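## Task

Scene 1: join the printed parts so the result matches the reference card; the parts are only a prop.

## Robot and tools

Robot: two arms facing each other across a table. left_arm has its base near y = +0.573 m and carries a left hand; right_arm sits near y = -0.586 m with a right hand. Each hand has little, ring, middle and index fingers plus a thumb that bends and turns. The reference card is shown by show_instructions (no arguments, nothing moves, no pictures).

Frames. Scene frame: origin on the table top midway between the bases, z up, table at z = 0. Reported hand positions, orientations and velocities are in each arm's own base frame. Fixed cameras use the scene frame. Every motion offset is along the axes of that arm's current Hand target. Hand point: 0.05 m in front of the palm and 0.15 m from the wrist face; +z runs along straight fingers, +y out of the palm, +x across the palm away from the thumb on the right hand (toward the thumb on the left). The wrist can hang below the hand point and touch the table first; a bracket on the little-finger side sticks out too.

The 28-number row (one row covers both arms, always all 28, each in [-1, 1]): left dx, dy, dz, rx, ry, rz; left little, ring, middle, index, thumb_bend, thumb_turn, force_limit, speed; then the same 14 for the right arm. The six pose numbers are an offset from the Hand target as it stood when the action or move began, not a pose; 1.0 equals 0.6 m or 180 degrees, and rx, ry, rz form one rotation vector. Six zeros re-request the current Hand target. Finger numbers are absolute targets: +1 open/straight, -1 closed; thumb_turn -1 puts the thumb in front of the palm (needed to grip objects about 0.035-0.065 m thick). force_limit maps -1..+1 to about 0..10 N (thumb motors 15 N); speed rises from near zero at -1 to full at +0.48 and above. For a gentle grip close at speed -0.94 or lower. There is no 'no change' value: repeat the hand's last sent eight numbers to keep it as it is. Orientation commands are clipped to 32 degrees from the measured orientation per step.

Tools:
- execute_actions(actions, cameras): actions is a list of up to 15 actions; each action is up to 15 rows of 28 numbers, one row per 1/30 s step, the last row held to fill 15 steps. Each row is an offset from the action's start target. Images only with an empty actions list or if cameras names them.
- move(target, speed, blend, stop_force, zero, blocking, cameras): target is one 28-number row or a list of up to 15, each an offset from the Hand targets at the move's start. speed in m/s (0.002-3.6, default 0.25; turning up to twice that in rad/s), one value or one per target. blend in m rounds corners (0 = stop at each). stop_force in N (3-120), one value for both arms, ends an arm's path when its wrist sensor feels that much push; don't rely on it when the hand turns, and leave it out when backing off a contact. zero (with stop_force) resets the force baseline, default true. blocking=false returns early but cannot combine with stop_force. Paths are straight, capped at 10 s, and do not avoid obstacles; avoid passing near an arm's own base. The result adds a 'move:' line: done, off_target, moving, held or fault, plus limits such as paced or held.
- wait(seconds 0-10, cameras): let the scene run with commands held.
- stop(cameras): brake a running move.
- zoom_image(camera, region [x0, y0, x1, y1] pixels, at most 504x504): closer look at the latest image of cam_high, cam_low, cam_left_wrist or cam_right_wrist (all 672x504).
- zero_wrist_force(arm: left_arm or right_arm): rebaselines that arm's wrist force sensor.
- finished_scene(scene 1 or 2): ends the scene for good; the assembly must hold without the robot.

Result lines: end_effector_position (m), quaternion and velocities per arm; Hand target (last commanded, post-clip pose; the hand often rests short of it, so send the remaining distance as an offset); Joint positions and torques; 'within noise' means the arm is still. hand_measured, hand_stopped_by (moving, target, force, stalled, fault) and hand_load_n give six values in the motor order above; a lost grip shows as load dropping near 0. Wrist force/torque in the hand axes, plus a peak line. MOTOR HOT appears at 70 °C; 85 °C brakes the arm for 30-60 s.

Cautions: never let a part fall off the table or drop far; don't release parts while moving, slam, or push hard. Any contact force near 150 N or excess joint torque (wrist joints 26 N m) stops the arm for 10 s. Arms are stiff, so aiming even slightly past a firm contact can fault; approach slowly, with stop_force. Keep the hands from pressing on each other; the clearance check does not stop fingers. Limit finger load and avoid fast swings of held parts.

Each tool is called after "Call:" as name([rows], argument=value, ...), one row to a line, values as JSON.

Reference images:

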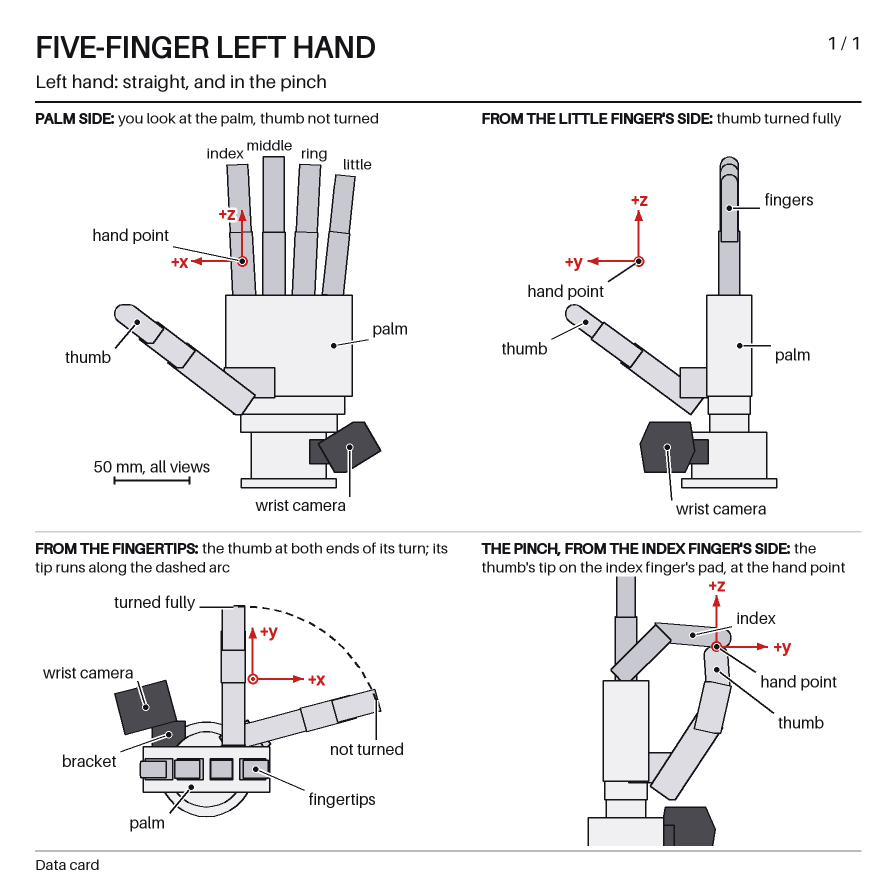

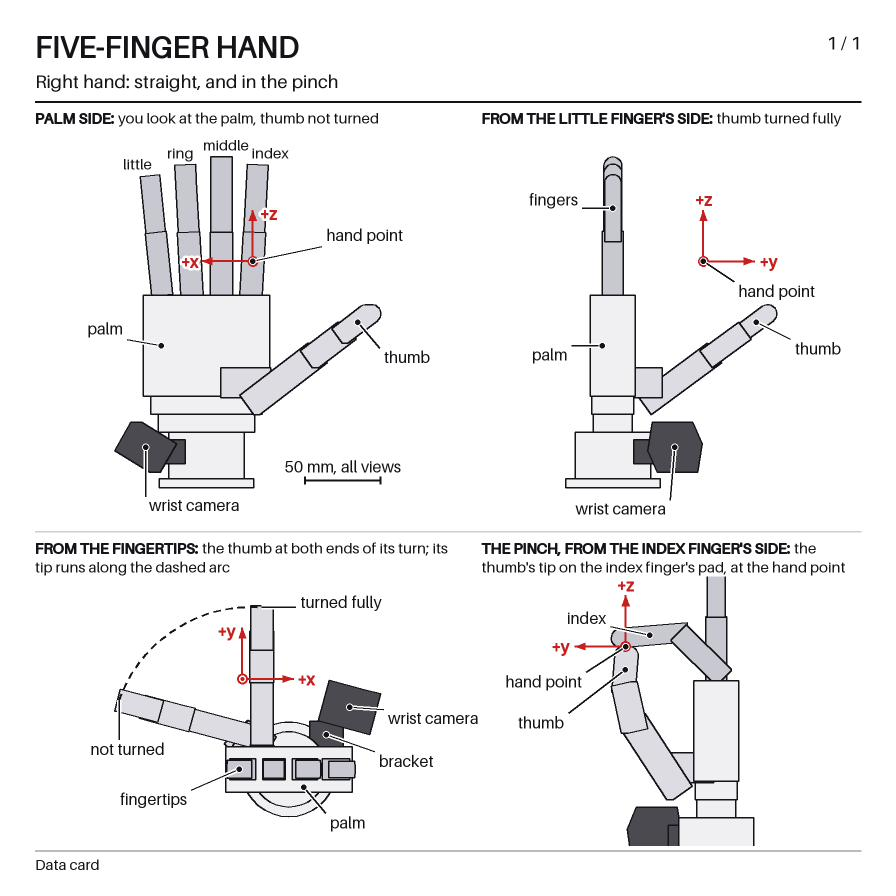

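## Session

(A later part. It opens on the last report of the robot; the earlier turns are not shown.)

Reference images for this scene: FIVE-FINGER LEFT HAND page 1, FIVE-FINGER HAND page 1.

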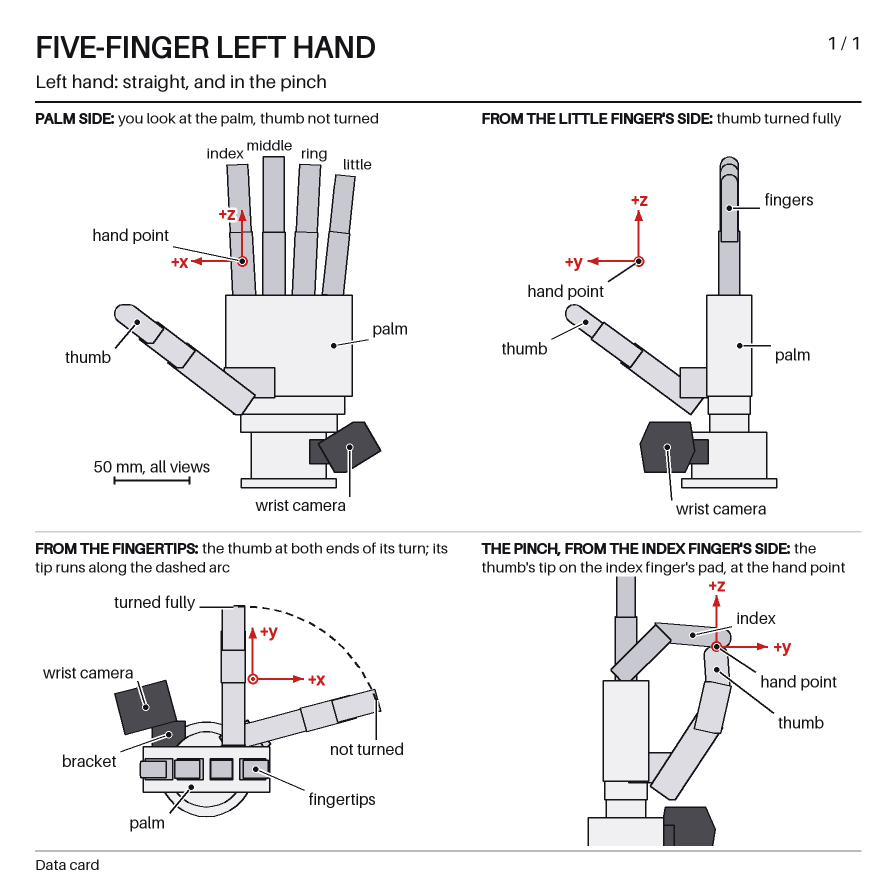

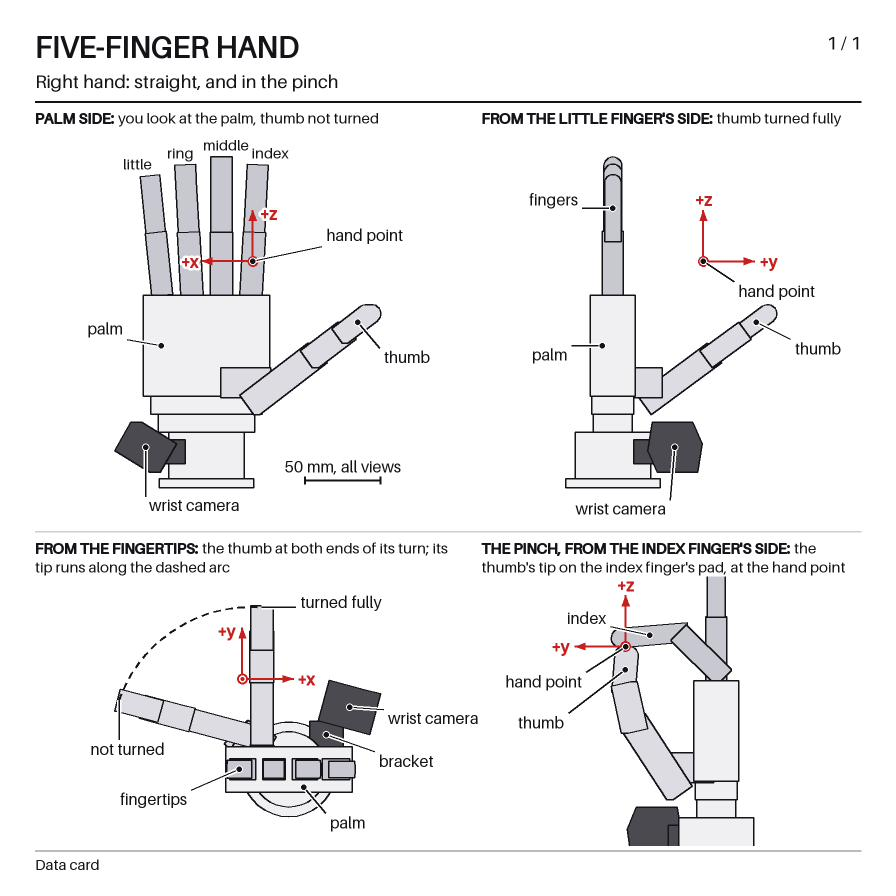

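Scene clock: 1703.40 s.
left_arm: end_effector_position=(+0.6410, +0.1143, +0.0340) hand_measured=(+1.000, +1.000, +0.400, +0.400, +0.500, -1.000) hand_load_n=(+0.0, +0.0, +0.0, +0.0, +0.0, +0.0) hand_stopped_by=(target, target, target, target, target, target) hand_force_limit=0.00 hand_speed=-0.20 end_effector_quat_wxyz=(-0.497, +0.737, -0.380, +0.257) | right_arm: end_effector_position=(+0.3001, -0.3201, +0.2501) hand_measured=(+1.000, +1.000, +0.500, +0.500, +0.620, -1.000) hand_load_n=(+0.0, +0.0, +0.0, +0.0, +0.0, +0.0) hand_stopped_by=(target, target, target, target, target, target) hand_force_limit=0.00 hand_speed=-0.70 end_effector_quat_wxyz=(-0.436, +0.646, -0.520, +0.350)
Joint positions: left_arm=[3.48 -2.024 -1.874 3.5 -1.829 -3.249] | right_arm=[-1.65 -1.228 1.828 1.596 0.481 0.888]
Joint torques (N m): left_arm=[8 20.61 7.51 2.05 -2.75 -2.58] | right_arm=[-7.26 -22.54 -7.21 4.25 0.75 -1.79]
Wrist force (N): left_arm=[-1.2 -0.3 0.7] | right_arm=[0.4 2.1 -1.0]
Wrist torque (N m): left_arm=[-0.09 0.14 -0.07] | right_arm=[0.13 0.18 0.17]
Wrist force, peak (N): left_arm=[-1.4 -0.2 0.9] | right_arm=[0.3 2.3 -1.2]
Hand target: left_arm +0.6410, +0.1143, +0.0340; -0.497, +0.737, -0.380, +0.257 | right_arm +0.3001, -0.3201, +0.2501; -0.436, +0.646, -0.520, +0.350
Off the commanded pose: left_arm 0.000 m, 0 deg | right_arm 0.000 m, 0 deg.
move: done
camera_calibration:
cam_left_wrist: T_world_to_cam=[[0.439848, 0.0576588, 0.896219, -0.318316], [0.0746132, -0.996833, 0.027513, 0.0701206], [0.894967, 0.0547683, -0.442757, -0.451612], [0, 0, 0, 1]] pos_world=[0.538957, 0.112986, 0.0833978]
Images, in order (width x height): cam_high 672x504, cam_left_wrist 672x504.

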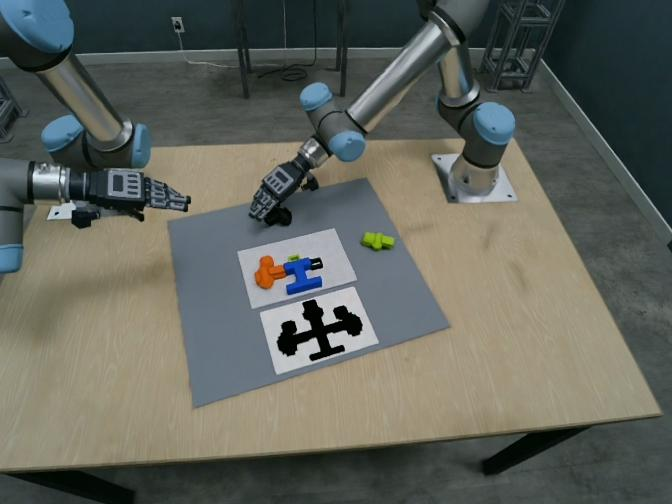

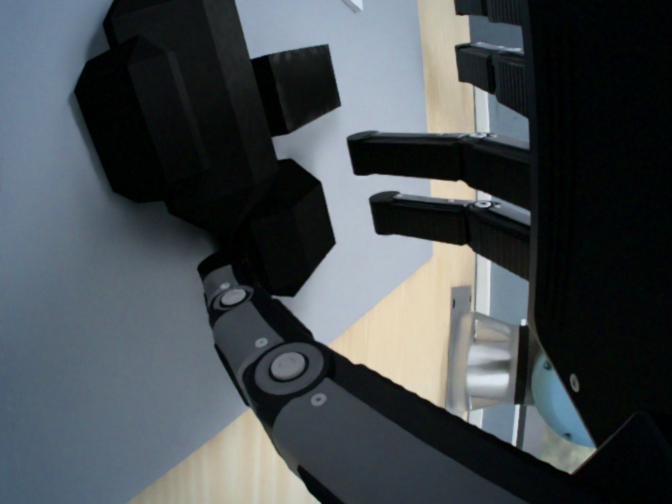

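Call:
move(target=[-0.0033,0.00927,0.00375,0,0,0,1,1,0.25,0.25,0.5,-1,-0.4,-0.6,0,0,0,0,0,0,1,1,0.5,0.5,0.62,-1,0.0,-0.7], speed=0.03, stop_force=6, cameras=["cam_left_wrist"])

Call:
execute_actions([
  [[0,0,0,0,0,0,1,1,0.1,0.1,0.5,-1,-0.7,-0.9,0,0,0,0,0,0,1,1,0.5,0.5,0.62,-1,0.0,-0.7]],
])

Call:
wait(seconds=1.5, cameras=["cam_left_wrist"])

Scene clock: 1714.90 s.
left_arm: end_effector_position=(+0.6399, +0.1159, +0.0280) hand_measured=(+1.000, +1.000, +0.250, +0.250, +0.500, -1.000) hand_load_n=(+0.0, +0.0, +0.0, +0.0, +0.5, +0.0) hand_stopped_by=(target, target, target, target, target, target) hand_force_limit=-0.40 hand_speed=-0.60 end_effector_quat_wxyz=(-0.497, +0.737, -0.380, +0.257) | right_arm: end_effector_position=(+0.3001, -0.3201, +0.2501) hand_measured=(+1.000, +1.000, +0.500, +0.500, +0.620, -1.000) hand_load_n=(+0.0, +0.0, +0.0, -0.5, +0.0, +0.0) hand_stopped_by=(target, target, target, target, target, target) hand_force_limit=0.00 hand_speed=-0.70 end_effector_quat_wxyz=(-0.436, +0.646, -0.520, +0.350)
Joint positions: left_arm=[3.485 -2.032 -1.881 3.516 -1.825 -3.247] | right_arm=[-1.65 -1.228 1.828 1.596 0.481 0.888]
Joint torques (N m): left_arm=[7.57 20.84 7.06 2.06 1.97 2.84] | right_arm=[-6.6 -22.38 -7.23 4.23 0.84 -1.87]
Wrist force (N): left_arm=[-1.2 -0.5 0.8] | right_arm=[0.4 2.1 -1.2]
Wrist torque (N m): left_arm=[-0.10 0.14 -0.24] | right_arm=[0.16 0.20 0.17]
Wrist force, peak (N): left_arm=[-1.6 -0.1 0.2] | right_arm=[0.2 2.3 -1.3]
Hand target: left_arm +0.6399, +0.1159, +0.0280; -0.497, +0.737, -0.380, +0.257 | right_arm +0.3001, -0.3201, +0.2501; -0.436, +0.646, -0.520, +0.350
Off the commanded pose: left_arm 0.000 m, 0 deg | right_arm 0.000 m, 0 deg.
move: done
camera_calibration:
cam_left_wrist: T_world_to_cam=[[0.439848, 0.0576588, 0.896219, -0.312509], [0.0746132, -0.996833, 0.027513, 0.0720698], [0.894967, 0.0547683, -0.442757, -0.453288], [0, 0, 0, 1]] pos_world=[0.537757, 0.114686, 0.0773978]
Images, in order (width x height): cam_left_wrist 672x504.

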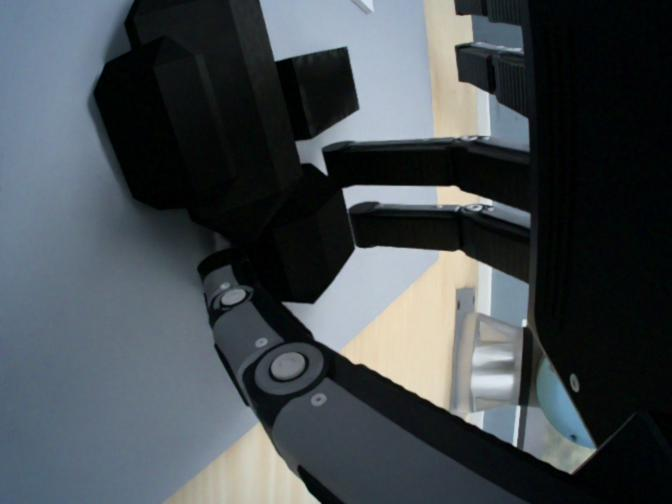

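Scene clock: 1715.70 s.
left_arm: end_effector_position=(+0.6399, +0.1159, +0.0280) hand_measured=(+1.000, +1.000, +0.100, +0.100, +0.500, -1.000) hand_load_n=(+0.0, +0.0, +0.0, +0.0, +0.0, +0.0) hand_stopped_by=(target, target, target, target, target, target) hand_force_limit=-0.70 hand_speed=-0.90 end_effector_quat_wxyz=(-0.497, +0.737, -0.380, +0.257) | right_arm: end_effector_position=(+0.3001, -0.3201, +0.2501) hand_measured=(+1.000, +1.000, +0.500, +0.500, +0.620, -1.000) hand_load_n=(+0.0, +0.0, +0.0, -0.5, +0.0, +0.0) hand_stopped_by=(target, target, target, target, target, target) hand_force_limit=0.00 hand_speed=-0.70 end_effector_quat_wxyz=(-0.436, +0.646, -0.520, +0.350)
Joint positions: left_arm=[3.485 -2.032 -1.881 3.516 -1.825 -3.247] | right_arm=[-1.65 -1.228 1.828 1.596 0.481 0.888]
Joint torques (N m): left_arm=[7.36 20.38 7.41 1.85 2.01 2.87] | right_arm=[-6.63 -22.5 -6.72 4.09 0.76 -1.81]
Wrist force (N): left_arm=[-1.0 -0.2 0.6] | right_arm=[0.4 2.1 -1.4]
Wrist torque (N m): left_arm=[-0.03 0.11 -0.24] | right_arm=[0.18 0.19 0.17]
Wrist force, peak (N): left_arm=[-1.4 -0.4 0.7] | right_arm=[0.4 2.1 -1.4]
Hand target: left_arm +0.6399, +0.1159, +0.0280; -0.497, +0.737, -0.380, +0.257 | right_arm +0.3001, -0.3201, +0.2501; -0.436, +0.646, -0.520, +0.350
Off the commanded pose: left_arm 0.000 m, 0 deg | right_arm 0.000 m, 0 deg.
Step readings (end_effector_position of left_arm | right_arm):
0: (+0.6399, +0.1159, +0.0280) | (+0.3001, -0.3201, +0.2501)
1: (+0.6399, +0.1159, +0.0280) | (+0.3001, -0.3201, +0.2501)
2: (+0.6399, +0.1159, +0.0280) | (+0.3001, -0.3201, +0.2501)
4: (+0.6399, +0.1159, +0.0280) | (+0.3001, -0.3201, +0.2501)
8: (+0.6399, +0.1159, +0.0280) | (+0.3001, -0.3201, +0.2501)
15: (+0.6399, +0.1159, +0.0280) | (+0.3001, -0.3201, +0.2501)

Scene clock: 1717.20 s.
left_arm: end_effector_position=(+0.6399, +0.1159, +0.0280) hand_measured=(+1.000, +1.000, +0.100, +0.100, +0.500, -1.000) hand_load_n=(+0.0, +0.0, +0.0, +0.0, +0.0, +0.0) hand_stopped_by=(target, target, target, target, target, target) hand_force_limit=-0.70 hand_speed=-0.90 end_effector_quat_wxyz=(-0.497, +0.737, -0.380, +0.257) | right_arm: end_effector_position=(+0.3001, -0.3201, +0.2501) hand_measured=(+1.000, +1.000, +0.500, +0.500, +0.620, -1.000) hand_load_n=(-0.5, -0.5, +0.0, -0.5, +0.0, +0.0) hand_stopped_by=(target, target, target, target, target, target) hand_force_limit=0.00 hand_speed=-0.70 end_effector_quat_wxyz=(-0.436, +0.646, -0.520, +0.350)
Joint positions: left_arm=[3.485 -2.032 -1.881 3.516 -1.825 -3.247] | right_arm=[-1.65 -1.228 1.828 1.596 0.481 0.888]
Joint torques (N m): left_arm=[7.56 20.67 8.53 1.5 1.9 2.75] | right_arm=[-7.17 -22.83 -7.47 4.14 0.7 -1.72]
Wrist force (N): left_arm=[-0.8 0.0 0.6] | right_arm=[0.3 2.1 -1.2]
Wrist torque (N m): left_arm=[-0.03 0.08 -0.24] | right_arm=[0.15 0.20 0.16]
Wrist force, peak (N): left_arm=[-1.5 -0.2 0.6] | right_arm=[0.3 2.2 -1.3]
Hand target: left_arm +0.6399, +0.1159, +0.0280; -0.497, +0.737, -0.380, +0.257 | right_arm +0.3001, -0.3201, +0.2501; -0.436, +0.646, -0.520, +0.350
Off the commanded pose: left_arm 0.000 m, 0 deg | right_arm 0.000 m, 0 deg.
wait: 1.50 s; at rest by 0.17 s
camera_calibration:
cam_left_wrist: T_world_to_cam=[[0.439848, 0.0576588, 0.896219, -0.312509], [0.0746132, -0.996833, 0.027513, 0.0720698], [0.894967, 0.0547683, -0.442757, -0.453288], [0, 0, 0, 1]] pos_world=[0.537757, 0.114686, 0.0773978]
Images, in order (width x height): cam_left_wrist 672x504.

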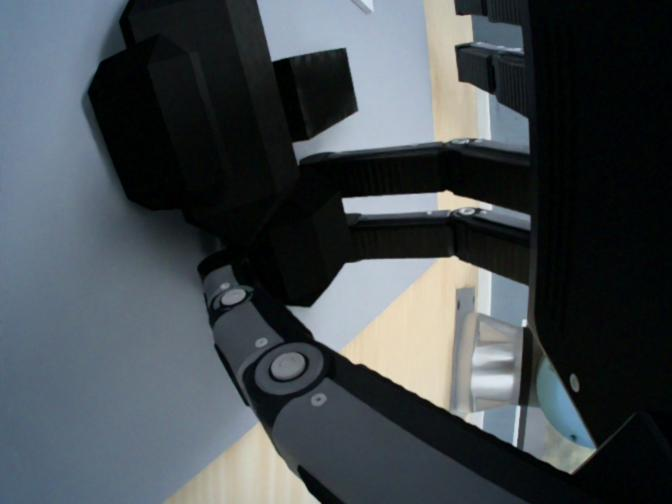

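Call:
execute_actions([
  [[0,0,0,0,0,0,1,1,0.1,0.1,0.0,-1,-0.6,-0.93,0,0,0,0,0,0,1,1,0.5,0.5,0.62,-1,0.0,-0.7]],
])

Call:
wait(seconds=2, cameras=[])

Call:
execute_actions([
  [[0,0,0,0,0,0,1,1,-0.05,-0.1,0.0,-1,-0.3,-0.94,0,0,0,0,0,0,1,1,0.5,0.5,0.62,-1,0.0,-0.7]],
])

Call:
wait(seconds=1.5, cameras=["cam_left_wrist"])

Scene clock: 1726.33 s.
left_arm: end_effector_position=(+0.6399, +0.1159, +0.0280) hand_measured=(+1.000, +1.000, +0.100, +0.100, +0.404, -1.000) hand_load_n=(+0.0, +0.0, +3.5, +0.0, +3.0, +1.0) hand_stopped_by=(target, target, target, target, force, target) hand_force_limit=-0.60 hand_speed=-0.93 end_effector_quat_wxyz=(-0.497, +0.737, -0.380, +0.257) | right_arm: end_effector_position=(+0.3001, -0.3201, +0.2501) hand_measured=(+1.000, +1.000, +0.500, +0.500, +0.620, -1.000) hand_load_n=(+0.0, +0.0, +0.0, +0.0, +0.0, +0.0) hand_stopped_by=(target, target, target, target, target, target) hand_force_limit=0.00 hand_speed=-0.70 end_effector_quat_wxyz=(-0.436, +0.646, -0.520, +0.350)
Joint positions: left_arm=[3.485 -2.032 -1.881 3.516 -1.825 -3.247] | right_arm=[-1.65 -1.228 1.828 1.596 0.481 0.888]
Joint torques (N m): left_arm=[7.35 20.85 10.84 0.48 1.6 2.71] | right_arm=[-6.5 -22.88 -6.96 4.23 0.75 -1.69]
Wrist force (N): left_arm=[-1.2 -0.4 0.6] | right_arm=[0.3 1.9 -1.2]
Wrist torque (N m): left_arm=[-0.09 0.13 -0.24] | right_arm=[0.13 0.21 0.16]
Wrist force, peak (N): left_arm=[-1.5 -0.4 0.8] | right_arm=[0.3 2.3 -1.3]
Hand target: left_arm +0.6399, +0.1159, +0.0280; -0.497, +0.737, -0.380, +0.257 | right_arm +0.3001, -0.3201, +0.2501; -0.436, +0.646, -0.520, +0.350
Off the commanded pose: left_arm 0.000 m, 0 deg | right_arm 0.000 m, 0 deg.
Step readings (end_effector_position of left_arm | right_arm):
0: (+0.6399, +0.1159, +0.0280) | (+0.3001, -0.3201, +0.2501)
1: (+0.6399, +0.1159, +0.0280) | (+0.3001, -0.3201, +0.2501)
2: (+0.6399, +0.1159, +0.0280) | (+0.3001, -0.3201, +0.2501)
4: (+0.6399, +0.1159, +0.0280) | (+0.3001, -0.3201, +0.2501)
8: (+0.6399, +0.1159, +0.0280) | (+0.3001, -0.3201, +0.2501)
15: (+0.6399, +0.1159, +0.0280) | (+0.3001, -0.3201, +0.2501)

Scene clock: 1728.33 s.
left_arm: end_effector_position=(+0.6399, +0.1159, +0.0280) hand_measured=(+1.000, +1.000, +0.100, +0.100, +0.404, -1.000) hand_load_n=(+0.0, +0.0, +3.5, +0.0, +3.5, +1.0) hand_stopped_by=(target, target, target, target, force, target) hand_force_limit=-0.60 hand_speed=-0.93 end_effector_quat_wxyz=(-0.497, +0.737, -0.380, +0.257) | right_arm: end_effector_position=(+0.3001, -0.3201, +0.2501) hand_measured=(+1.000, +1.000, +0.500, +0.500, +0.620, -1.000) hand_load_n=(+0.0, +0.0, -0.5, +0.0, +0.0, +0.0) hand_stopped_by=(target, target, target, target, target, target) hand_force_limit=0.00 hand_speed=-0.70 end_effector_quat_wxyz=(-0.436, +0.646, -0.520, +0.350)
Joint positions: left_arm=[3.485 -2.032 -1.881 3.516 -1.825 -3.247] | right_arm=[-1.65 -1.228 1.828 1.596 0.481 0.888]
Joint torques (N m): left_arm=[6.89 20.8 11.52 -0.06 1.4 2.83] | right_arm=[-6.51 -22.89 -7.53 4.17 0.66 -1.73]
Wrist force (N): left_arm=[-1.2 -0.2 0.8] | right_arm=[0.5 2.2 -1.1]
Wrist torque (N m): left_arm=[-0.08 0.14 -0.25] | right_arm=[0.16 0.18 0.18]
Wrist force, peak (N): left_arm=[-1.3 -0.4 1.0] | right_arm=[0.4 2.2 -1.3]
Hand target: left_arm +0.6399, +0.1159, +0.0280; -0.497, +0.737, -0.380, +0.257 | right_arm +0.3001, -0.3201, +0.2501; -0.436, +0.646, -0.520, +0.350
Off the commanded pose: left_arm 0.000 m, 0 deg | right_arm 0.000 m, 0 deg.
wait: 2.00 s; at rest by 0.17 s
No camera images: "cameras" was empty.

Scene clock: 1729.03 s.
left_arm: end_effector_position=(+0.6399, +0.1159, +0.0280) hand_measured=(+1.000, +1.000, +0.096, +0.080, +0.406, -1.000) hand_load_n=(+0.0, +0.0, +2.5, +4.0, +7.0, +0.0) hand_stopped_by=(target, target, force, force, force, target) hand_force_limit=-0.30 hand_speed=-0.94 end_effector_quat_wxyz=(-0.497, +0.737, -0.380, +0.257) | right_arm: end_effector_position=(+0.3001, -0.3201, +0.2501) hand_measured=(+1.000, +1.000, +0.500, +0.500, +0.620, -1.000) hand_load_n=(+0.0, +0.0, +0.0, +0.0, +0.0, +0.0) hand_stopped_by=(target, target, target, target, target, target) hand_force_limit=0.00 hand_speed=-0.70 end_effector_quat_wxyz=(-0.436, +0.646, -0.520, +0.350)
Joint positions: left_arm=[3.485 -2.032 -1.881 3.516 -1.825 -3.247] | right_arm=[-1.65 -1.228 1.828 1.596 0.481 0.888]
Joint torques (N m): left_arm=[6.7 20.97 12.15 -0.22 1.37 2.69] | right_arm=[-6.84 -22.83 -7.39 4.16 0.71 -1.76]
Wrist force (N): left_arm=[-1.4 -0.2 0.5] | right_arm=[0.3 2.1 -1.2]
Wrist torque (N m): left_arm=[-0.06 0.15 -0.26] | right_arm=[0.15 0.21 0.16]
Wrist force, peak (N): left_arm=[-1.4 -0.4 0.5] | right_arm=[0.5 2.3 -1.0]
Hand target: left_arm +0.6399, +0.1159, +0.0280; -0.497, +0.737, -0.380, +0.257 | right_arm +0.3001, -0.3201, +0.2501; -0.436, +0.646, -0.520, +0.350
Off the commanded pose: left_arm 0.000 m, 0 deg | right_arm 0.000 m, 0 deg.
Step readings (end_effector_position of left_arm | right_arm):
0: (+0.6399, +0.1159, +0.0280) | (+0.3001, -0.3201, +0.2501)
1: (+0.6399, +0.1159, +0.0280) | (+0.3001, -0.3201, +0.2501)
2: (+0.6399, +0.1159, +0.0280) | (+0.3001, -0.3201, +0.2501)
4: (+0.6399, +0.1159, +0.0280) | (+0.3001, -0.3201, +0.2501)
8: (+0.6399, +0.1159, +0.0280) | (+0.3001, -0.3201, +0.2501)
15: (+0.6399, +0.1159, +0.0280) | (+0.3001, -0.3201, +0.2501)

Scene clock: 1730.53 s.
left_arm: end_effector_position=(+0.6399, +0.1159, +0.0280) hand_measured=(+1.000, +1.000, +0.096, +0.080, +0.406, -1.000) hand_load_n=(+0.0, +0.0, +2.5, +4.0, +6.5, +0.0) hand_stopped_by=(target, target, force, force, force, target) hand_force_limit=-0.30 hand_speed=-0.94 end_effector_quat_wxyz=(-0.497, +0.737, -0.380, +0.257) | right_arm: end_effector_position=(+0.3001, -0.3201, +0.2501) hand_measured=(+1.000, +1.000, +0.500, +0.500, +0.620, -1.000) hand_load_n=(+0.0, +0.0, +0.0, +0.0, +0.0, +0.0) hand_stopped_by=(target, target, target, target, target, target) hand_force_limit=0.00 hand_speed=-0.70 end_effector_quat_wxyz=(-0.436, +0.646, -0.520, +0.350)
Joint positions: left_arm=[3.485 -2.032 -1.881 3.516 -1.825 -3.247] | right_arm=[-1.65 -1.228 1.828 1.596 0.481 0.888]
Joint torques (N m): left_arm=[6.97 21.35 12.93 -0.64 1.34 2.71] | right_arm=[-6.32 -22.66 -7.26 4.12 0.65 -1.79]
Wrist force (N): left_arm=[-1.2 -0.2 0.6] | right_arm=[0.4 2.1 -1.1]
Wrist torque (N m): left_arm=[-0.05 0.12 -0.26] | right_arm=[0.15 0.18 0.18]
Wrist force, peak (N): left_arm=[-1.6 -0.5 0.7] | right_arm=[0.4 2.2 -1.4]
Hand target: left_arm +0.6399, +0.1159, +0.0280; -0.497, +0.737, -0.380, +0.257 | right_arm +0.3001, -0.3201, +0.2501; -0.436, +0.646, -0.520, +0.350
Off the commanded pose: left_arm 0.000 m, 0 deg | right_arm 0.000 m, 0 deg.
wait: 1.50 s; at rest by 0.17 s
camera_calibration:
cam_left_wrist: T_world_to_cam=[[0.439848, 0.0576588, 0.896219, -0.312509], [0.0746132, -0.996833, 0.027513, 0.0720698], [0.894967, 0.0547683, -0.442757, -0.453288], [0, 0, 0, 1]] pos_world=[0.537757, 0.114686, 0.0773978]
Images, in order (width x height): cam_left_wrist 672x504.

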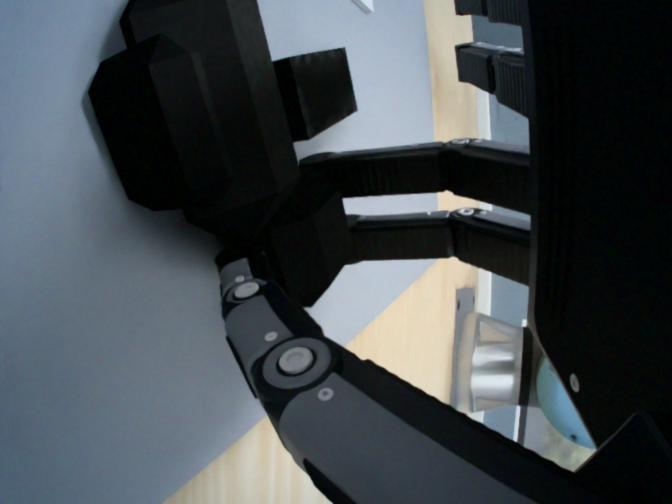

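Call:
execute_actions([
  [[0,0,0,0,0,0,1,1,-0.15,-0.1,-0.1,-1,0.0,-0.95,0,0,0,0,0,0,1,1,0.5,0.5,0.62,-1,0.0,-0.7]],
])

Call:
wait(seconds=1.0, cameras=[])

Call:
move(target=[0,-0.0464,-0.0187,0,0,0,1,1,-0.15,-0.1,-0.1,-1,0.0,-0.95,0,0,0,0,0,0,1,1,0.5,0.5,0.62,-1,0.0,-0.7], speed=0.04, cameras=["cam_left_wrist", "cam_high", "cam_low"])

Call:
zoom_image(camera="cam_left_wrist", region=[80, 0, 420, 340])

Call:
zoom_image(camera="cam_low", region=[360, 250, 480, 330])

Scene clock: 1741.20 s.
left_arm: end_effector_position=(+0.6399, +0.1159, +0.0280) hand_measured=(+1.000, +1.000, +0.088, +0.080, +0.406, -1.000) hand_load_n=(+0.0, -0.5, +5.5, +3.0, +8.0, +1.0) hand_stopped_by=(target, target, force, force, force, target) hand_force_limit=0.00 hand_speed=-0.95 end_effector_quat_wxyz=(-0.497, +0.737, -0.380, +0.257) | right_arm: end_effector_position=(+0.3001, -0.3201, +0.2501) hand_measured=(+1.000, +1.000, +0.500, +0.500, +0.620, -1.000) hand_load_n=(+0.0, +0.0, +0.0, +0.0, +0.0, +0.0) hand_stopped_by=(target, target, target, target, target, target) hand_force_limit=0.00 hand_speed=-0.70 end_effector_quat_wxyz=(-0.436, +0.646, -0.520, +0.350)
Joint positions: left_arm=[3.485 -2.032 -1.881 3.516 -1.825 -3.247] | right_arm=[-1.65 -1.228 1.828 1.596 0.481 0.888]
Joint torques (N m): left_arm=[6.15 21.6 14.99 -0.9 1.05 2.72] | right_arm=[-6.78 -22.68 -7.5 4.2 0.68 -1.74]
Wrist force (N): left_arm=[-1.1 -0.2 0.4] | right_arm=[0.4 2.0 -1.2]
Wrist torque (N m): left_arm=[-0.05 0.12 -0.24] | right_arm=[0.13 0.19 0.17]
Wrist force, peak (N): left_arm=[-1.3 -0.4 1.1] | right_arm=[0.3 2.3 -1.4]
Hand target: left_arm +0.6399, +0.1159, +0.0280; -0.497, +0.737, -0.380, +0.257 | right_arm +0.3001, -0.3201, +0.2501; -0.436, +0.646, -0.520, +0.350
Off the commanded pose: left_arm 0.000 m, 0 deg | right_arm 0.000 m, 0 deg.
Step readings (end_effector_position of left_arm | right_arm):
0: (+0.6399, +0.1159, +0.0280) | (+0.3001, -0.3201, +0.2501)
1: (+0.6399, +0.1159, +0.0280) | (+0.3001, -0.3201, +0.2501)
2: (+0.6399, +0.1159, +0.0280) | (+0.3001, -0.3201, +0.2501)
4: (+0.6399, +0.1159, +0.0280) | (+0.3001, -0.3201, +0.2501)
8: (+0.6399, +0.1159, +0.0280) | (+0.3001, -0.3201, +0.2501)
15: (+0.6399, +0.1159, +0.0280) | (+0.3001, -0.3201, +0.2501)

Scene clock: 1742.20 s.
left_arm: end_effector_position=(+0.6399, +0.1159, +0.0280) hand_measured=(+1.000, +1.000, +0.088, +0.080, +0.406, -1.000) hand_load_n=(+0.0, +0.0, +6.0, +3.0, +8.5, +1.0) hand_stopped_by=(target, target, force, force, force, target) hand_force_limit=0.00 hand_speed=-0.95 end_effector_quat_wxyz=(-0.497, +0.737, -0.380, +0.257) | right_arm: end_effector_position=(+0.3001, -0.3201, +0.2501) hand_measured=(+1.000, +1.000, +0.500, +0.500, +0.620, -1.000) hand_load_n=(+0.0, +0.0, +0.0, +0.0, +0.0, +0.0) hand_stopped_by=(target, target, target, target, target, target) hand_force_limit=0.00 hand_speed=-0.70 end_effector_quat_wxyz=(-0.436, +0.646, -0.520, +0.350)
Joint positions: left_arm=[3.485 -2.032 -1.881 3.516 -1.825 -3.247] | right_arm=[-1.65 -1.228 1.828 1.596 0.481 0.888]
Joint torques (N m): left_arm=[6.25 20.96 16.19 -0.99 1.03 2.7] | right_arm=[-6.5 -22.63 -7.38 4.21 0.65 -1.74]
Wrist force (N): left_arm=[-1.1 -0.7 0.5] | right_arm=[0.2 1.9 -1.2]
Wrist torque (N m): left_arm=[-0.11 0.11 -0.23] | right_arm=[0.13 0.22 0.15]
Wrist force, peak (N): left_arm=[-1.6 -0.2 0.3] | right_arm=[0.3 2.2 -1.3]
Hand target: left_arm +0.6399, +0.1159, +0.0280; -0.497, +0.737, -0.380, +0.257 | right_arm +0.3001, -0.3201, +0.2501; -0.436, +0.646, -0.520, +0.350
Off the commanded pose: left_arm 0.000 m, 0 deg | right_arm 0.000 m, 0 deg.
wait: 1.00 s; at rest by 0.17 s
No camera images: "cameras" was empty.

Scene clock: 1743.43 s.
left_arm: end_effector_position=(+0.6399, +0.1159, +0.0578) hand_measured=(+1.000, +1.000, +0.088, +0.080, +0.406, -1.000) hand_load_n=(+0.0, -0.5, +5.5, +3.0, +8.5, +1.0) hand_stopped_by=(target, target, force, force, force, target) hand_force_limit=0.00 hand_speed=-0.95 end_effector_quat_wxyz=(-0.497, +0.737, -0.380, +0.257) | right_arm: end_effector_position=(+0.3001, -0.3201, +0.2501) hand_measured=(+1.000, +1.000, +0.500, +0.500, +0.620, -1.000) hand_load_n=(+0.0, +0.0, +0.0, +0.0, +0.0, +0.0) hand_stopped_by=(target, target, target, target, target, target) hand_force_limit=0.00 hand_speed=-0.70 end_effector_quat_wxyz=(-0.436, +0.646, -0.520, +0.350)
Joint positions: left_arm=[3.485 -1.983 -1.859 3.444 -1.825 -3.247] | right_arm=[-1.65 -1.228 1.828 1.596 0.481 0.888]
Joint torques (N m): left_arm=[7.42 46.13 24.28 -1.35 1.96 2.04] | right_arm=[-6.45 -23.2 -7.68 4.2 0.62 -1.73]
Wrist force (N): left_arm=[-1.0 -0.2 0.8] | right_arm=[0.2 1.9 -1.3]
Wrist torque (N m): left_arm=[-0.08 0.11 -0.25] | right_arm=[0.14 0.22 0.15]
Wrist force, peak (N): left_arm=[-1.5 -0.4 0.6] | right_arm=[0.4 2.1 -1.3]
Hand target: left_arm +0.6399, +0.1159, +0.0580; -0.497, +0.737, -0.380, +0.257 | right_arm +0.3001, -0.3201, +0.2501; -0.436, +0.646, -0.520, +0.350
Off the commanded pose: left_arm 0.000 m, 0 deg | right_arm 0.000 m, 0 deg.
move: done
camera_calibration:
cam_left_wrist: T_world_to_cam=[[0.439848, 0.0576588, 0.896219, -0.339261], [0.0746132, -0.996833, 0.027513, 0.0712425], [0.894967, 0.0547683, -0.442757, -0.440183], [0, 0, 0, 1]] pos_world=[0.537857, 0.114686, 0.107198]
Images, in order (width x height): cam_high 672x504, cam_low 672x504, cam_left_wrist 672x504.

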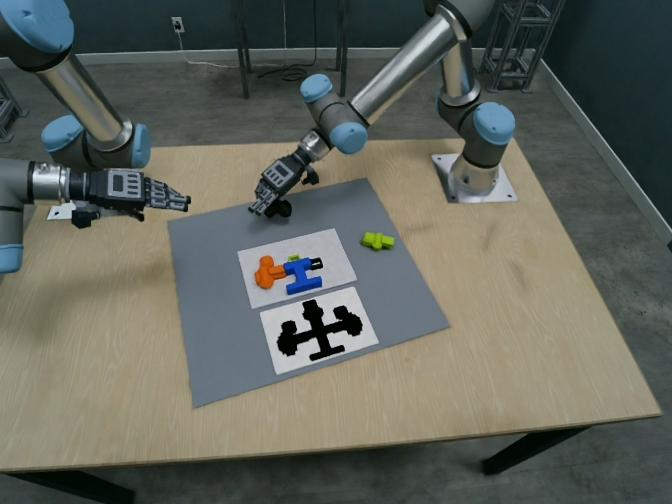

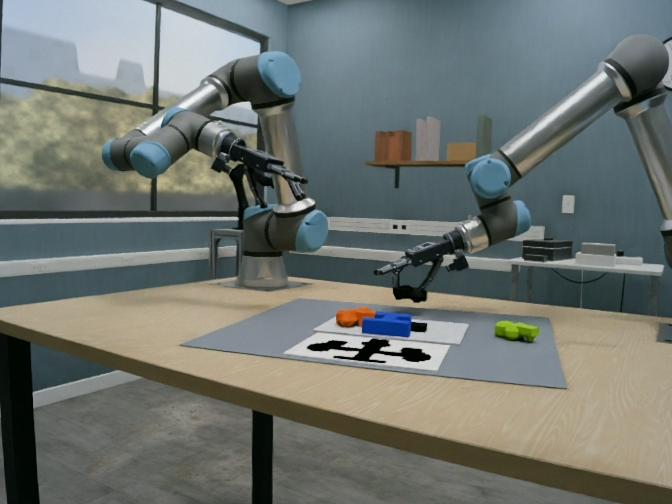

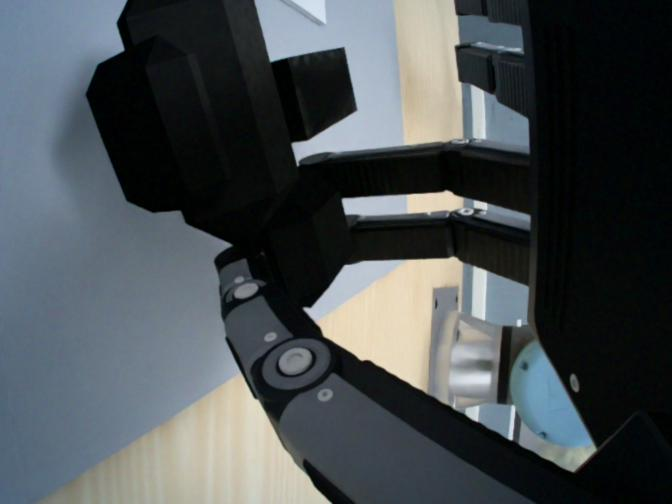

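Scaled by 1.482 from the camera's 672x504 image, which has a finer 960x720 frame.

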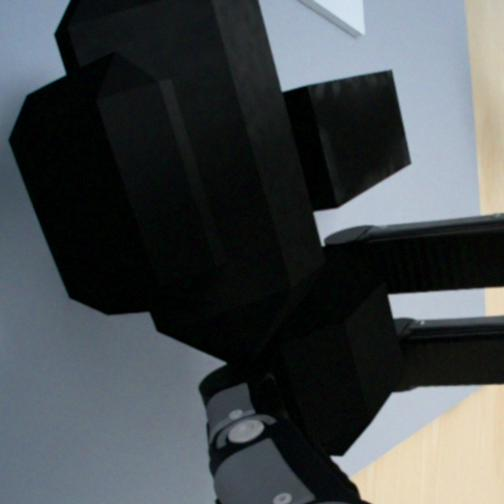

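Scaled by 4.200 from the camera's 672x504 image, which has a finer 960x720 frame.

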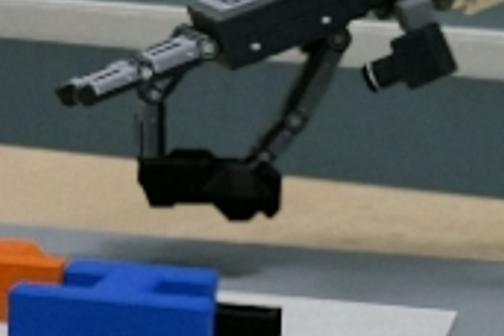

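Call:
zoom_image(camera="cam_left_wrist", region=[250, 30, 380, 160])

Scaled by 3.877 from the camera's 672x504 image, which has a finer 960x720 frame.

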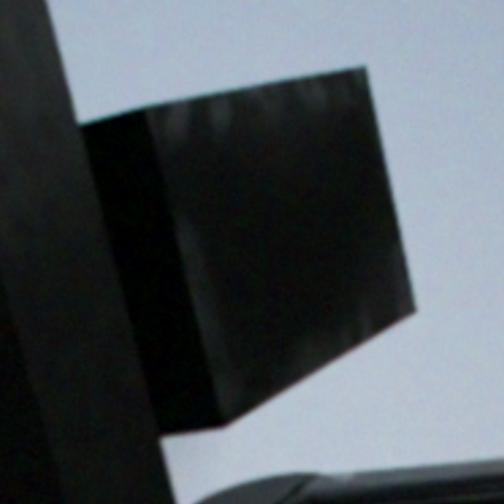

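Call:
move(target=[-0.3560,0.0017,-0.1244,0,0.09581,0.03871,1,1,-0.15,-0.1,-0.1,-1,0.0,-0.95,0,0,0,0,0,0,1,1,0.5,0.5,0.62,-1,0.0,-0.7], speed=0.12, cameras=["all"])

Call:
zoom_image(camera="cam_left_wrist", region=[240, 0, 440, 170])

Scene clock: 1818.83 s.
left_arm: end_effector_position=(+0.4595, +0.2497, +0.0850) hand_measured=(+1.000, +1.000, +0.088, +0.080, +0.406, -1.000) hand_load_n=(+0.0, +0.0, +6.0, +3.0, +8.0, +1.0) hand_stopped_by=(target, target, force, force, force, target) hand_force_limit=0.00 hand_speed=-0.95 end_effector_quat_wxyz=(-0.449, +0.666, -0.494, +0.333) | right_arm: end_effector_position=(+0.3001, -0.3201, +0.2501) hand_measured=(+1.000, +1.000, +0.500, +0.500, +0.620, -1.000) hand_load_n=(-0.5, -0.5, +0.0, +0.0, +0.0, +0.0) hand_stopped_by=(target, target, target, target, target, target) hand_force_limit=0.00 hand_speed=-0.70 end_effector_quat_wxyz=(-0.436, +0.646, -0.520, +0.350)
Joint positions: left_arm=[4.273 -1.723 -2.152 3.332 -0.811 -2.748] | right_arm=[-1.65 -1.228 1.828 1.596 0.481 0.888]
Joint torques (N m): left_arm=[8.28 7.42 22.94 -2.4 2.8 2.74] | right_arm=[-6.21 -23.33 -7.86 4.17 0.49 -1.83]
Wrist force (N): left_arm=[-1.5 0.1 0.4] | right_arm=[0.3 1.9 -1.3]
Wrist torque (N m): left_arm=[-0.01 0.18 -0.28] | right_arm=[0.12 0.20 0.16]
Wrist force, peak (N): left_arm=[-1.8 0.3 0.1] | right_arm=[0.4 2.2 -1.4]
Hand target: left_arm +0.4594, +0.2497, +0.0850; -0.449, +0.666, -0.494, +0.333 | right_arm +0.3001, -0.3201, +0.2501; -0.436, +0.646, -0.520, +0.350
Off the commanded pose: left_arm 0.000 m, 0 deg | right_arm 0.000 m, 0 deg.
move: done
camera_calibration:
cam_left_wrist: T_world_to_cam=[[0.435177, -0.0855751, 0.896269, -0.254078], [-0.246958, -0.968638, 0.0274239, 0.357979], [0.865813, -0.233275, -0.442663, -0.188649], [0, 0, 0, 1]] pos_world=[0.36231, 0.281003, 0.134398]
cam_right_wrist: T_world_to_cam=[[-0.29035, -0.344402, -0.892796, 0.199761], [-0.753131, 0.657811, -0.00882554, 0.431393], [0.59033, 0.66983, -0.450376, 0.26937], [0, 0, 0, 1]] pos_world=[0.223879, -0.395409, 0.30347]

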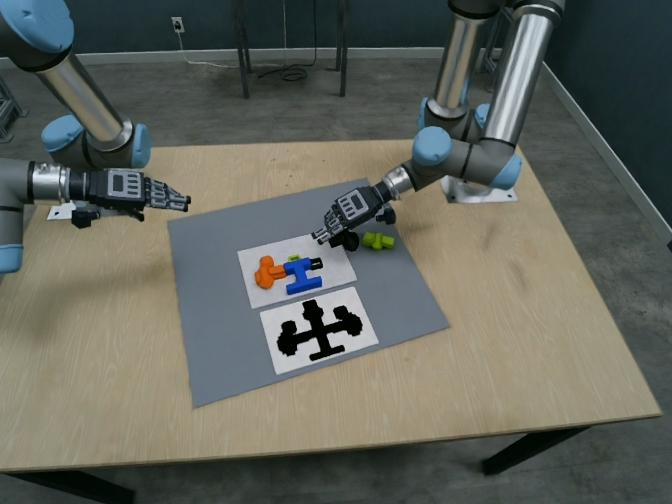

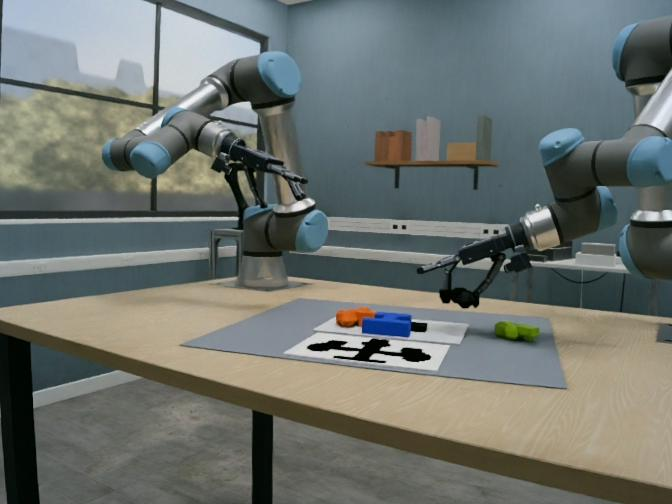

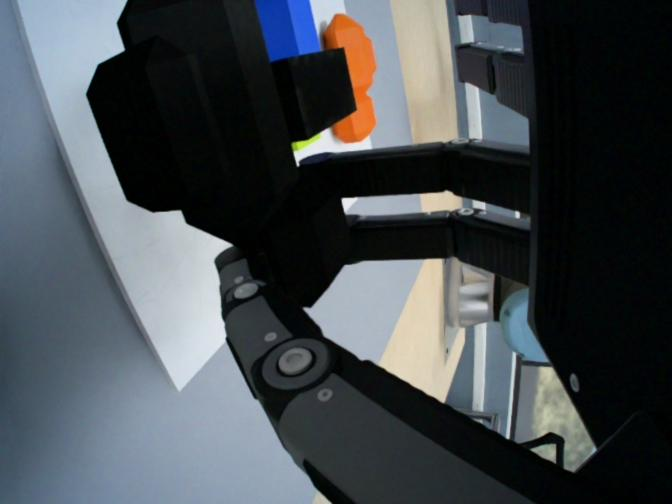

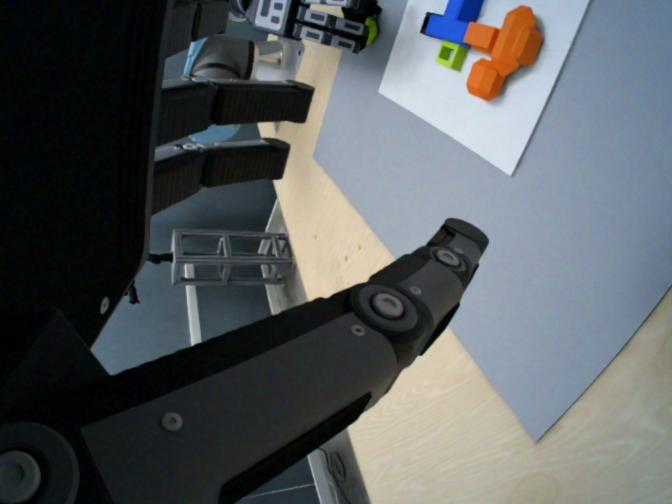

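Scaled by 2.520 from the camera's 672x504 image, which has a finer 960x720 frame.

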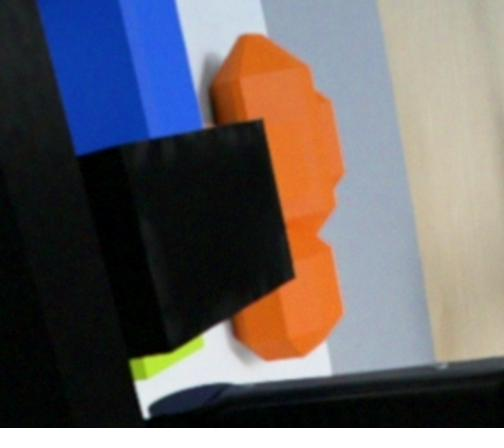

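Call:
move(target=[0,0,0,0,0,0,1,1,-0.15,-0.1,-0.1,-1,0.0,-0.95,-0.0803,-0.1413,0.2608,-0.2446,0.0047,-0.2729,1,1,1,1,1,1,0.0,-0.2], speed=0.25, cameras=["all"])

Call:
zoom_image(camera="cam_right_wrist", region=[230, 0, 480, 180])

Scene clock: 1850.67 s.
left_arm: end_effector_position=(+0.4594, +0.2497, +0.0850) hand_measured=(+1.000, +1.000, +0.088, +0.080, +0.406, -1.000) hand_load_n=(+0.0, +0.0, +6.0, +2.5, +8.5, +1.0) hand_stopped_by=(target, target, force, force, force, target) hand_force_limit=0.00 hand_speed=-0.95 end_effector_quat_wxyz=(-0.449, +0.666, -0.494, +0.333) | right_arm: end_effector_position=(+0.4624, -0.2351, +0.2701) hand_measured=(+1.000, +1.000, +1.000, +1.000, +1.000, +1.000) hand_load_n=(+0.0, +0.0, +0.0, +0.0, +0.0, +0.0) hand_stopped_by=(target, target, target, target, target, target) hand_force_limit=0.00 hand_speed=-0.20 end_effector_quat_wxyz=(+0.014, +0.908, -0.304, +0.286)
Joint positions: left_arm=[4.273 -1.723 -2.152 3.332 -0.81 -2.747] | right_arm=[-0.7 -1.361 1.415 0.961 1.394 1.568]
Joint torques (N m): left_arm=[7.89 7.57 22.28 -2.11 2.73 2.82] | right_arm=[6.98 -20.77 -29.44 3.18 1.73 1.84]
Wrist force (N): left_arm=[-1.2 0.3 -0.1] | right_arm=[0.1 0.4 0.4]
Wrist torque (N m): left_arm=[0.06 0.12 -0.27] | right_arm=[-0.03 0.09 -0.02]
Wrist force, peak (N): left_arm=[-1.6 -0.2 0.4] | right_arm=[0.3 2.6 -1.4]
Hand target: left_arm +0.4594, +0.2497, +0.0850; -0.449, +0.666, -0.494, +0.333 | right_arm +0.4624, -0.2350, +0.2701; +0.015, +0.909, -0.304, +0.286
Off the commanded pose: left_arm 0.000 m, 0 deg | right_arm 0.000 m, 0 deg.
move: done
camera_calibration:
cam_left_wrist: T_world_to_cam=[[0.435181, -0.0856273, 0.896262, -0.254056], [-0.247252, -0.96856, 0.0275189, 0.358148], [0.865727, -0.233578, -0.442671, -0.188508], [0, 0, 0, 1]] pos_world=[0.362309, 0.281103, 0.134398]
cam_right_wrist: T_world_to_cam=[[-0.359143, -0.933282, 0.000387554, -0.0539606], [-0.933281, 0.359142, -0.00184469, 0.509142], [0.00158243, -0.00102421, -0.999998, 0.388644], [0, 0, 0, 1]] pos_world=[0.455178, -0.232817, 0.389604]

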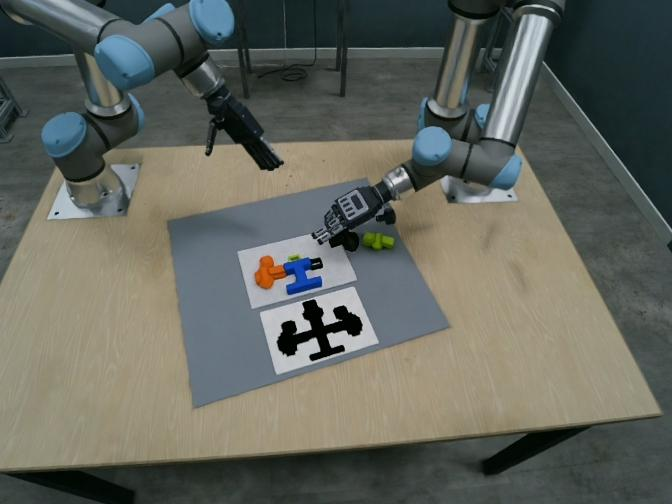

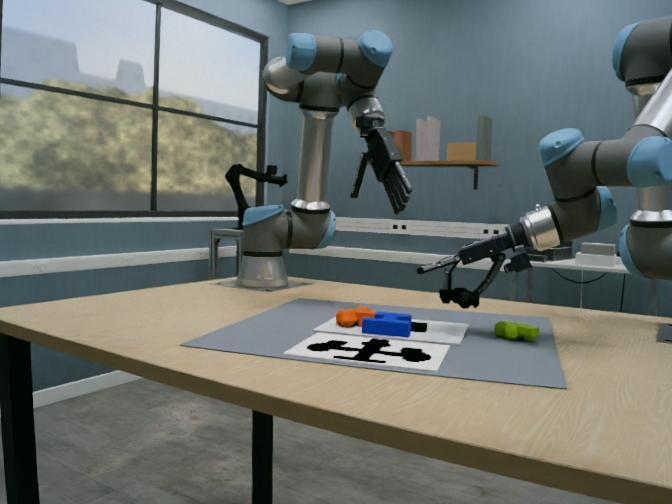

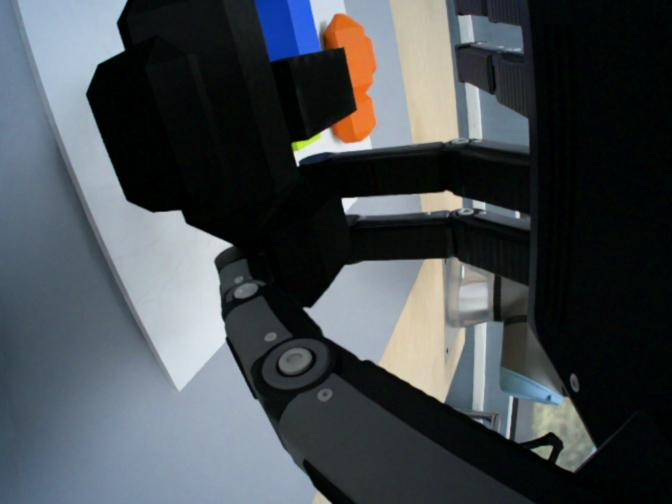

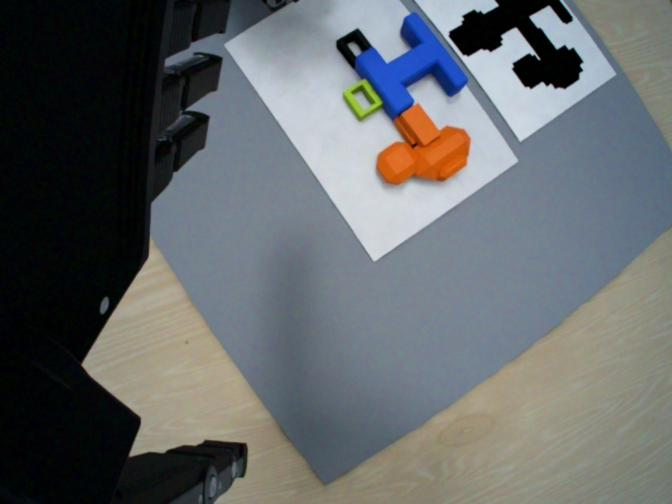

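Scaled by 2.016 from the camera's 672x504 image, which has a finer 960x720 frame.

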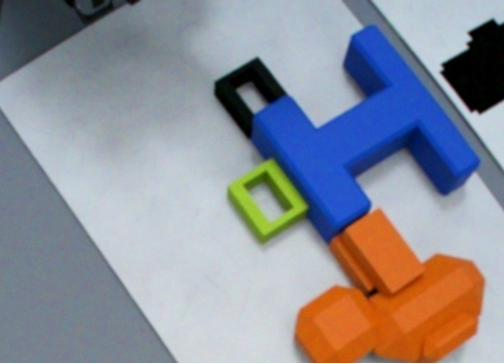

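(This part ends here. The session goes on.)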